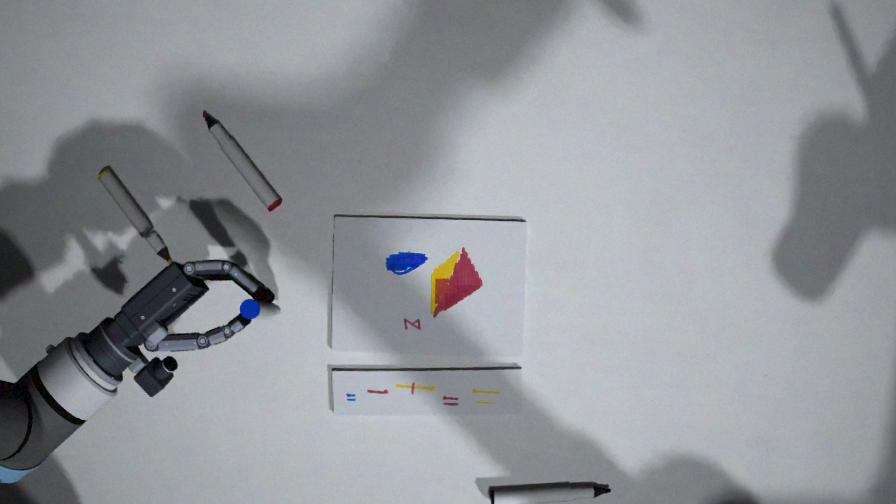

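Scaled by 4.200 from the camera's 896x504 image, which has a finer 1280x720 frame.

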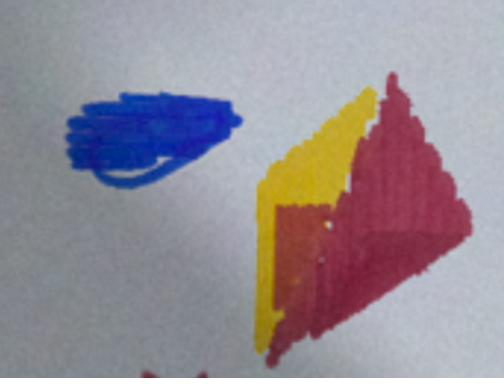

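execute_actions(actions=[[[0,0,0,0,0,0,-0.26,-0.26,-0.47,-0.47,0.15,-1,-0.5,-0.92,0,0,0,0,0,0,1,1,1,1,1,1,0,-0.8]],[[0,0,0,0,0,0,-0.26,-0.26,-0.47,-0.47,0.15,-1,-0.5,-0.92,0,0,0,0,0,0,1,1,1,1,1,1,0,-0.8]]])

Scene clock: 456.13 s.
left_arm: end_effector_position=(+0.3998, +0.2000, +0.1497) hand_measured=(-0.260, -0.014, -0.004, -0.030, +0.152, -1.000) hand_load_n=(+0.0, +0.5, +6.0, +8.0, +9.0, +0.5) hand_stopped_by=(target, force, force, force, target, target) hand_force_limit=-0.50 hand_speed=-0.92 end_effector_quat_wxyz=(+0.246, +0.707, -0.293, +0.595) | right_arm: end_effector_position=(+0.5999, -0.5006, +0.3002) hand_measured=(+1.000, +1.000, +1.000, +1.000, +1.000, +1.000) hand_load_n=(+0.0, +0.0, +0.0, +0.0, +0.0, -0.5) hand_stopped_by=(target, target, target, target, target, target) hand_force_limit=0.00 hand_speed=-0.80 end_effector_quat_wxyz=(+0.388, -0.313, +0.660, -0.562)
Joint positions: left_arm=[3.307 -1.822 -2.258 3.788 -0.64 1.807] | right_arm=[-0.056 -1.544 1.846 -0.227 2.045 -2.947]
Joint torques (N m): left_arm=[11.09 31.3 5.06 -2.83 2.63 1.31] | right_arm=[3.84 -23.1 -26.29 -1.95 -0.53 0.34]
Wrist force (N): left_arm=[0.2 1.0 -0.2] | right_arm=[-0.3 -0.1 -0.7]
Wrist torque (N m): left_arm=[0.13 -0.11 0.00] | right_arm=[0.03 0.07 -0.12]
Wrist force, peak (N): left_arm=[0.2 1.1 -0.5] | right_arm=[-0.3 -0.1 -0.9]
Hand target: left_arm +0.3998, +0.2000, +0.1497; +0.246, +0.707, -0.293, +0.595 | right_arm +0.5999, -0.5006, +0.3002; +0.388, -0.313, +0.660, -0.562
Off the commanded pose: left_arm 0.000 m, 0 deg | right_arm 0.000 m, 0 deg.
Step readings (end_effector_position of left_arm | right_arm):
0: (+0.3998, +0.2000, +0.1497) | (+0.5999, -0.5006, +0.3002)
1: (+0.3998, +0.2000, +0.1497) | (+0.5999, -0.5006, +0.3002)
2: (+0.3998, +0.2000, +0.1497) | (+0.5999, -0.5006, +0.3002)
4: (+0.3998, +0.2000, +0.1497) | (+0.5999, -0.5006, +0.3002)
8: (+0.3998, +0.2000, +0.1497) | (+0.5999, -0.5006, +0.3002)
15: (+0.3998, +0.2000, +0.1497) | (+0.5999, -0.5006, +0.3002)
16: (+0.3998, +0.2000, +0.1497) | (+0.5999, -0.5006, +0.3002)
17: (+0.3998, +0.2000, +0.1497) | (+0.5999, -0.5006, +0.3002)
19: (+0.3998, +0.2000, +0.1497) | (+0.5999, -0.5006, +0.3002)
23: (+0.3998, +0.2000, +0.1497) | (+0.5999, -0.5006, +0.3002)
30: (+0.3998, +0.2000, +0.1497) | (+0.5999, -0.5006, +0.3002)

wait(seconds=0, cameras=["cam_left_wrist", "cam_low"])

zoom_image(camera="cam_low", region=[420, 210, 560, 310])

Scene clock: 456.43 s.
left_arm: end_effector_position=(+0.3998, +0.2000, +0.1497) hand_measured=(-0.260, -0.014, -0.004, -0.030, +0.152, -1.000) hand_load_n=(+0.5, +0.5, +6.0, +8.0, +9.0, +0.5) hand_stopped_by=(target, force, force, force, target, target) hand_force_limit=-0.50 hand_speed=-0.92 end_effector_quat_wxyz=(+0.246, +0.707, -0.293, +0.595) | right_arm: end_effector_position=(+0.5999, -0.5006, +0.3002) hand_measured=(+1.000, +1.000, +1.000, +1.000, +1.000, +1.000) hand_load_n=(+0.0, +0.0, +0.0, +0.0, +0.0, +0.0) hand_stopped_by=(target, target, target, target, target, target) hand_force_limit=0.00 hand_speed=-0.80 end_effector_quat_wxyz=(+0.388, -0.313, +0.660, -0.562)
Joint positions: left_arm=[3.307 -1.822 -2.258 3.788 -0.64 1.807] | right_arm=[-0.056 -1.544 1.846 -0.227 2.045 -2.947]
Joint torques (N m): left_arm=[10.95 31.7 5.32 -2.87 2.71 1.32] | right_arm=[4 -22.67 -27.82 -1.93 -0.54 0.45]
Wrist force (N): left_arm=[0.6 0.9 -0.2] | right_arm=[-0.1 0.0 -0.7]
Wrist torque (N m): left_arm=[0.11 -0.15 0.02] | right_arm=[0.04 0.04 -0.10]
Wrist force, peak (N): left_arm=[0.0 1.3 -0.1] | right_arm=[-0.2 0.0 -0.8]
Hand target: left_arm +0.3998, +0.2000, +0.1497; +0.246, +0.707, -0.293, +0.595 | right_arm +0.5999, -0.5006, +0.3002; +0.388, -0.313, +0.660, -0.562
Off the commanded pose: left_arm 0.000 m, 0 deg | right_arm 0.000 m, 0 deg.
Images, in order (width x height): cam_low 896x504, cam_left_wrist 672x504.

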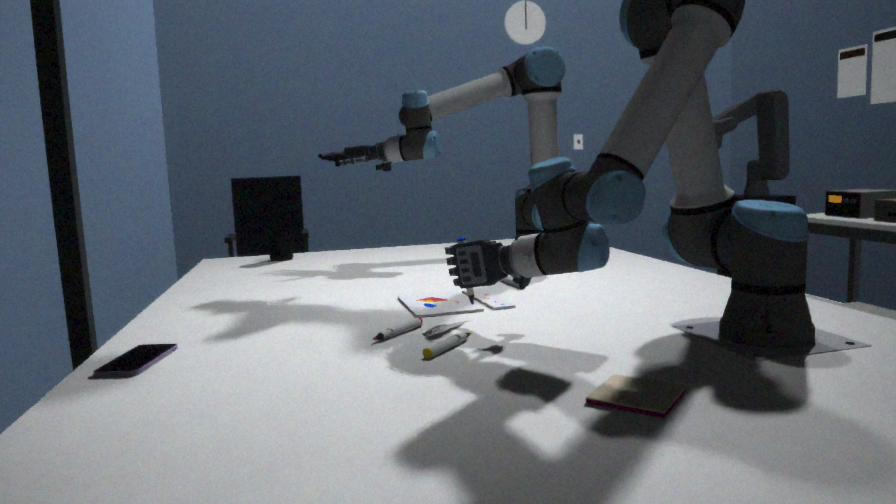

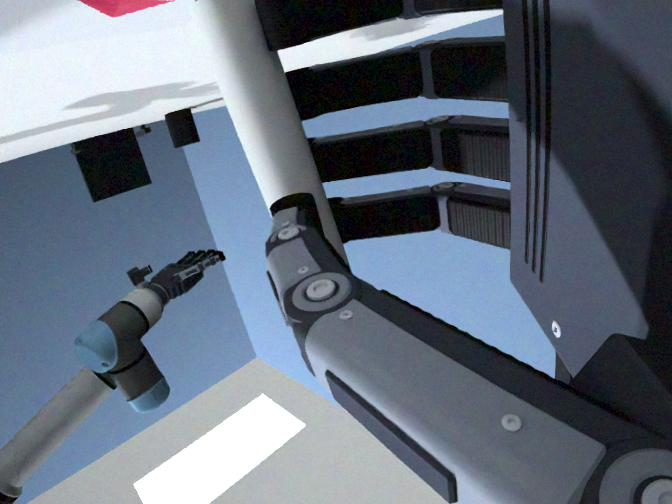

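Scaled by 3.600 from the camera's 896x504 image, which has a finer 1280x720 frame.

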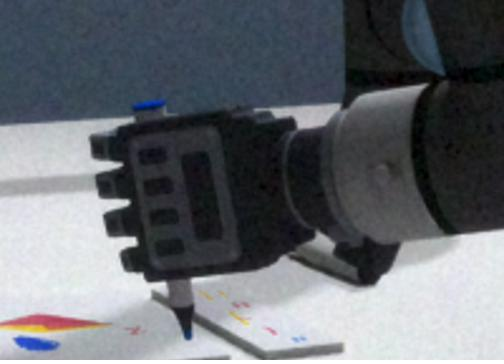

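execute_actions(actions=[[[0,0,0,0,0,0,-0.26,-0.26,-0.55,-0.55,0.15,-1,0.9,-0.93,0,0,0,0,0,0,1,1,1,1,1,1,0,-0.8]],[[0,0,0,0,0,0,-0.26,-0.26,-0.55,-0.55,0.15,-1,0.9,-0.93,0,0,0,0,0,0,1,1,1,1,1,1,0,-0.8]],[[0,0,0,0,0,0,-0.26,-0.34,-0.55,-0.55,0.15,-1,-0.5,-0.93,0,0,0,0,0,0,1,1,1,1,1,1,0,-0.8]],[[0,0,0,0,0,0,-0.26,-0.34,-0.55,-0.55,0.15,-1,-0.5,-0.93,0,0,0,0,0,0,1,1,1,1,1,1,0,-0.8]]])

Scene clock: 460.20 s.
left_arm: end_effector_position=(+0.3998, +0.2000, +0.1497) hand_measured=(-0.260, -0.026, -0.008, -0.034, +0.152, -1.000) hand_load_n=(-0.5, +3.5, +6.5, +10.0, +11.5, +2.0) hand_stopped_by=(target, force, force, force, target, target) hand_force_limit=-0.50 hand_speed=-0.93 end_effector_quat_wxyz=(+0.246, +0.707, -0.293, +0.595) | right_arm: end_effector_position=(+0.5999, -0.5006, +0.3002) hand_measured=(+1.000, +1.000, +1.000, +1.000, +1.000, +1.000) hand_load_n=(+0.0, +0.0, +0.0, +0.0, +0.0, +0.0) hand_stopped_by=(target, target, target, target, target, target) hand_force_limit=0.00 hand_speed=-0.80 end_effector_quat_wxyz=(+0.388, -0.313, +0.660, -0.562)
Joint positions: left_arm=[3.307 -1.822 -2.258 3.788 -0.64 1.807] | right_arm=[-0.056 -1.544 1.846 -0.227 2.045 -2.947]
Joint torques (N m): left_arm=[11.14 32.38 11.44 -2.83 2.43 1.18] | right_arm=[4.79 -22.95 -27.73 -2.14 -0.61 0.4]
Wrist force (N): left_arm=[0.4 1.0 -0.1] | right_arm=[-0.3 -0.1 -0.3]
Wrist torque (N m): left_arm=[0.11 -0.12 0.00] | right_arm=[-0.01 0.06 -0.12]
Wrist force, peak (N): left_arm=[0.3 1.2 -0.6] | right_arm=[0.0 0.0 -0.9]
Hand target: left_arm +0.3998, +0.2000, +0.1497; +0.246, +0.707, -0.293, +0.595 | right_arm +0.5999, -0.5006, +0.3002; +0.388, -0.313, +0.660, -0.562
Off the commanded pose: left_arm 0.000 m, 0 deg | right_arm 0.000 m, 0 deg.
Step readings (end_effector_position of left_arm | right_arm):
0: (+0.3998, +0.2000, +0.1497) | (+0.5999, -0.5006, +0.3002)
1: (+0.3998, +0.2000, +0.1497) | (+0.5999, -0.5006, +0.3002)
2: (+0.3998, +0.2000, +0.1497) | (+0.5999, -0.5006, +0.3002)
4: (+0.3998, +0.2000, +0.1497) | (+0.5999, -0.5006, +0.3002)
8: (+0.3998, +0.2000, +0.1497) | (+0.5999, -0.5006, +0.3002)
15: (+0.3998, +0.2000, +0.1497) | (+0.5999, -0.5006, +0.3002)
16: (+0.3998, +0.2000, +0.1497) | (+0.5999, -0.5006, +0.3002)
17: (+0.3998, +0.2000, +0.1497) | (+0.5999, -0.5006, +0.3002)
19: (+0.3998, +0.2000, +0.1497) | (+0.5999, -0.5006, +0.3002)
23: (+0.3998, +0.2000, +0.1497) | (+0.5999, -0.5006, +0.3002)
30: (+0.3998, +0.2000, +0.1497) | (+0.5999, -0.5006, +0.3002)
31: (+0.3998, +0.2000, +0.1497) | (+0.5999, -0.5006, +0.3002)
32: (+0.3998, +0.2000, +0.1497) | (+0.5999, -0.5006, +0.3002)
34: (+0.3998, +0.2000, +0.1497) | (+0.5999, -0.5006, +0.3002)
38: (+0.3998, +0.2000, +0.1497) | (+0.5999, -0.5006, +0.3002)
45: (+0.3998, +0.2000, +0.1497) | (+0.5999, -0.5006, +0.3002)
46: (+0.3998, +0.2000, +0.1497) | (+0.5999, -0.5006, +0.3002)
47: (+0.3998, +0.2000, +0.1497) | (+0.5999, -0.5006, +0.3002)
49: (+0.3998, +0.2000, +0.1497) | (+0.5999, -0.5006, +0.3002)
53: (+0.3998, +0.2000, +0.1497) | (+0.5999, -0.5006, +0.3002)
60: (+0.3998, +0.2000, +0.1497) | (+0.5999, -0.5006, +0.3002)

move(target=[[0.00473,0.08360,0.20629,0,0,0,-0.26,-0.34,-0.55,-0.55,0.15,-1,-0.5,-0.93,0,0,0,0,0,0,1,1,1,1,1,1,0,-0.8]], speed=0.2)

Scene clock: 462.50 s.
left_arm: end_effector_position=(+0.4510, +0.0780, +0.1312) hand_measured=(-0.260, -0.026, -0.008, -0.034, +0.152, -1.000) hand_load_n=(-0.5, +3.5, +6.5, +10.0, +11.5, +2.0) hand_stopped_by=(target, force, force, force, target, target) hand_force_limit=-0.50 hand_speed=-0.93 end_effector_quat_wxyz=(+0.246, +0.707, -0.293, +0.595) | right_arm: end_effector_position=(+0.5999, -0.5006, +0.3002) hand_measured=(+1.000, +1.000, +1.000, +1.000, +1.000, +1.000) hand_load_n=(+0.0, +0.0, +0.0, +0.0, +0.0, -0.5) hand_stopped_by=(target, target, target, target, target, target) hand_force_limit=0.00 hand_speed=-0.80 end_effector_quat_wxyz=(+0.388, -0.313, +0.660, -0.562)
Joint positions: left_arm=[2.965 -2.012 -2.021 3.824 -0.972 1.69] | right_arm=[-0.056 -1.544 1.846 -0.227 2.045 -2.947]
Joint torques (N m): left_arm=[-11.35 22.91 19.73 -2.29 -2.37 -1.44] | right_arm=[3.67 -23.45 -26.55 -2.11 -0.54 0.4]
Wrist force (N): left_arm=[0.2 1.0 -0.2] | right_arm=[0.0 0.1 -0.6]
Wrist torque (N m): left_arm=[0.13 -0.07 0.11] | right_arm=[0.04 0.03 -0.09]
Wrist force, peak (N): left_arm=[0.1 1.5 0.9] | right_arm=[-0.2 -0.2 -0.8]
Hand target: left_arm +0.4510, +0.0780, +0.1312; +0.246, +0.707, -0.293, +0.595 | right_arm +0.5999, -0.5006, +0.3002; +0.388, -0.313, +0.660, -0.562
Off the commanded pose: left_arm 0.000 m, 0 deg | right_arm 0.000 m, 0 deg.
move: done

execute_actions(actions=[[[-0.008535,0,0.001505,0,0,0,-0.26,-0.34,-0.55,-0.55,0.15,-1,-0.5,-0.93,0,0,0,0,0,0,1,1,1,1,1,1,0,-0.8]]])

execute_actions(actions=[[[-0.000246,0,0.000043,0,0,0,-0.26,-0.34,-0.55,-0.55,0.15,-1,-0.5,-0.93,0,0,0,0,0,0,1,1,1,1,1,1,0,-0.8]]])

Scene clock: 463.53 s.
left_arm: end_effector_position=(+0.4510, +0.0780, +0.1260) hand_measured=(-0.260, -0.026, -0.008, -0.034, +0.152, -1.000) hand_load_n=(+0.0, +4.0, +6.5, +10.0, +11.5, +1.5) hand_stopped_by=(target, force, force, force, target, target) hand_force_limit=-0.50 hand_speed=-0.93 end_effector_quat_wxyz=(+0.246, +0.707, -0.293, +0.595) | right_arm: end_effector_position=(+0.5999, -0.5006, +0.3002) hand_measured=(+1.000, +1.000, +1.000, +1.000, +1.000, +1.000) hand_load_n=(+0.0, +0.0, -0.5, +0.0, +0.0, -0.5) hand_stopped_by=(target, target, target, target, target, target) hand_force_limit=0.00 hand_speed=-0.80 end_effector_quat_wxyz=(+0.388, -0.313, +0.660, -0.562)
Joint positions: left_arm=[2.965 -2.023 -2.024 3.837 -0.972 1.69] | right_arm=[-0.056 -1.544 1.846 -0.227 2.045 -2.947]
Joint torques (N m): left_arm=[-9.91 22.44 4.53 3.55 -2.47 -0.05] | right_arm=[4.27 -23.31 -26.37 -1.86 -0.5 0.35]
Wrist force (N): left_arm=[0.4 1.2 -0.2] | right_arm=[0.0 -0.1 -0.6]
Wrist torque (N m): left_arm=[0.16 -0.10 0.12] | right_arm=[0.02 0.03 -0.10]
Wrist force, peak (N): left_arm=[1.2 0.8 -0.2] | right_arm=[-0.1 -0.1 -0.8]
Hand target: left_arm +0.4510, +0.0780, +0.1260; +0.246, +0.707, -0.293, +0.595 | right_arm +0.5999, -0.5006, +0.3002; +0.388, -0.313, +0.660, -0.562
Off the commanded pose: left_arm 0.000 m, 0 deg | right_arm 0.000 m, 0 deg.
Step readings (end_effector_position of left_arm | right_arm):
0: (+0.4510, +0.0780, +0.1312) | (+0.5999, -0.5006, +0.3002)
1: (+0.4510, +0.0780, +0.1312) | (+0.5999, -0.5006, +0.3002)
2: (+0.4511, +0.0780, +0.1305) | (+0.5999, -0.5006, +0.3002)
4: (+0.4511, +0.0780, +0.1281) | (+0.5999, -0.5006, +0.3002)
8: (+0.4511, +0.0780, +0.1264) | (+0.5999, -0.5006, +0.3002)
15: (+0.4511, +0.0780, +0.1260) | (+0.5999, -0.5006, +0.3002)

Scene clock: 464.23 s.
left_arm: end_effector_position=(+0.4510, +0.0780, +0.1259) hand_measured=(-0.260, -0.026, -0.008, -0.034, +0.152, -1.000) hand_load_n=(+0.0, +3.5, +6.0, +10.0, +11.5, +1.5) hand_stopped_by=(target, force, force, force, target, target) hand_force_limit=-0.50 hand_speed=-0.93 end_effector_quat_wxyz=(+0.246, +0.707, -0.293, +0.595) | right_arm: end_effector_position=(+0.5999, -0.5006, +0.3002) hand_measured=(+1.000, +1.000, +1.000, +1.000, +1.000, +1.000) hand_load_n=(+0.0, +0.0, +0.0, +0.0, +0.0, +0.0) hand_stopped_by=(target, target, target, target, target, target) hand_force_limit=0.00 hand_speed=-0.80 end_effector_quat_wxyz=(+0.388, -0.313, +0.660, -0.562)
Joint positions: left_arm=[2.965 -2.023 -2.024 3.838 -0.972 1.69] | right_arm=[-0.056 -1.544 1.846 -0.227 2.045 -2.947]
Joint torques (N m): left_arm=[-9.42 22.53 5.47 3.74 -2.36 -0.35] | right_arm=[4.97 -23.19 -25.99 -2.1 -0.49 0.39]
Wrist force (N): left_arm=[0.3 0.4 0.1] | right_arm=[0.1 -0.1 -0.6]
Wrist torque (N m): left_arm=[0.01 -0.06 0.14] | right_arm=[0.02 0.02 -0.09]
Wrist force, peak (N): left_arm=[0.1 1.1 -0.2] | right_arm=[-0.1 0.0 -0.9]
Hand target: left_arm +0.4510, +0.0780, +0.1259; +0.246, +0.707, -0.293, +0.595 | right_arm +0.5999, -0.5006, +0.3002; +0.388, -0.313, +0.660, -0.562
Off the commanded pose: left_arm 0.000 m, 0 deg | right_arm 0.000 m, 0 deg.
Step readings (end_effector_position of left_arm | right_arm):
0: (+0.4510, +0.0780, +0.1260) | (+0.5999, -0.5006, +0.3002)
1: (+0.4510, +0.0780, +0.1260) | (+0.5999, -0.5006, +0.3002)
2: (+0.4510, +0.0780, +0.1260) | (+0.5999, -0.5006, +0.3002)
4: (+0.4510, +0.0780, +0.1259) | (+0.5999, -0.5006, +0.3002)
8: (+0.4510, +0.0780, +0.1259) | (+0.5999, -0.5006, +0.3002)
15: (+0.4510, +0.0780, +0.1259) | (+0.5999, -0.5006, +0.3002)


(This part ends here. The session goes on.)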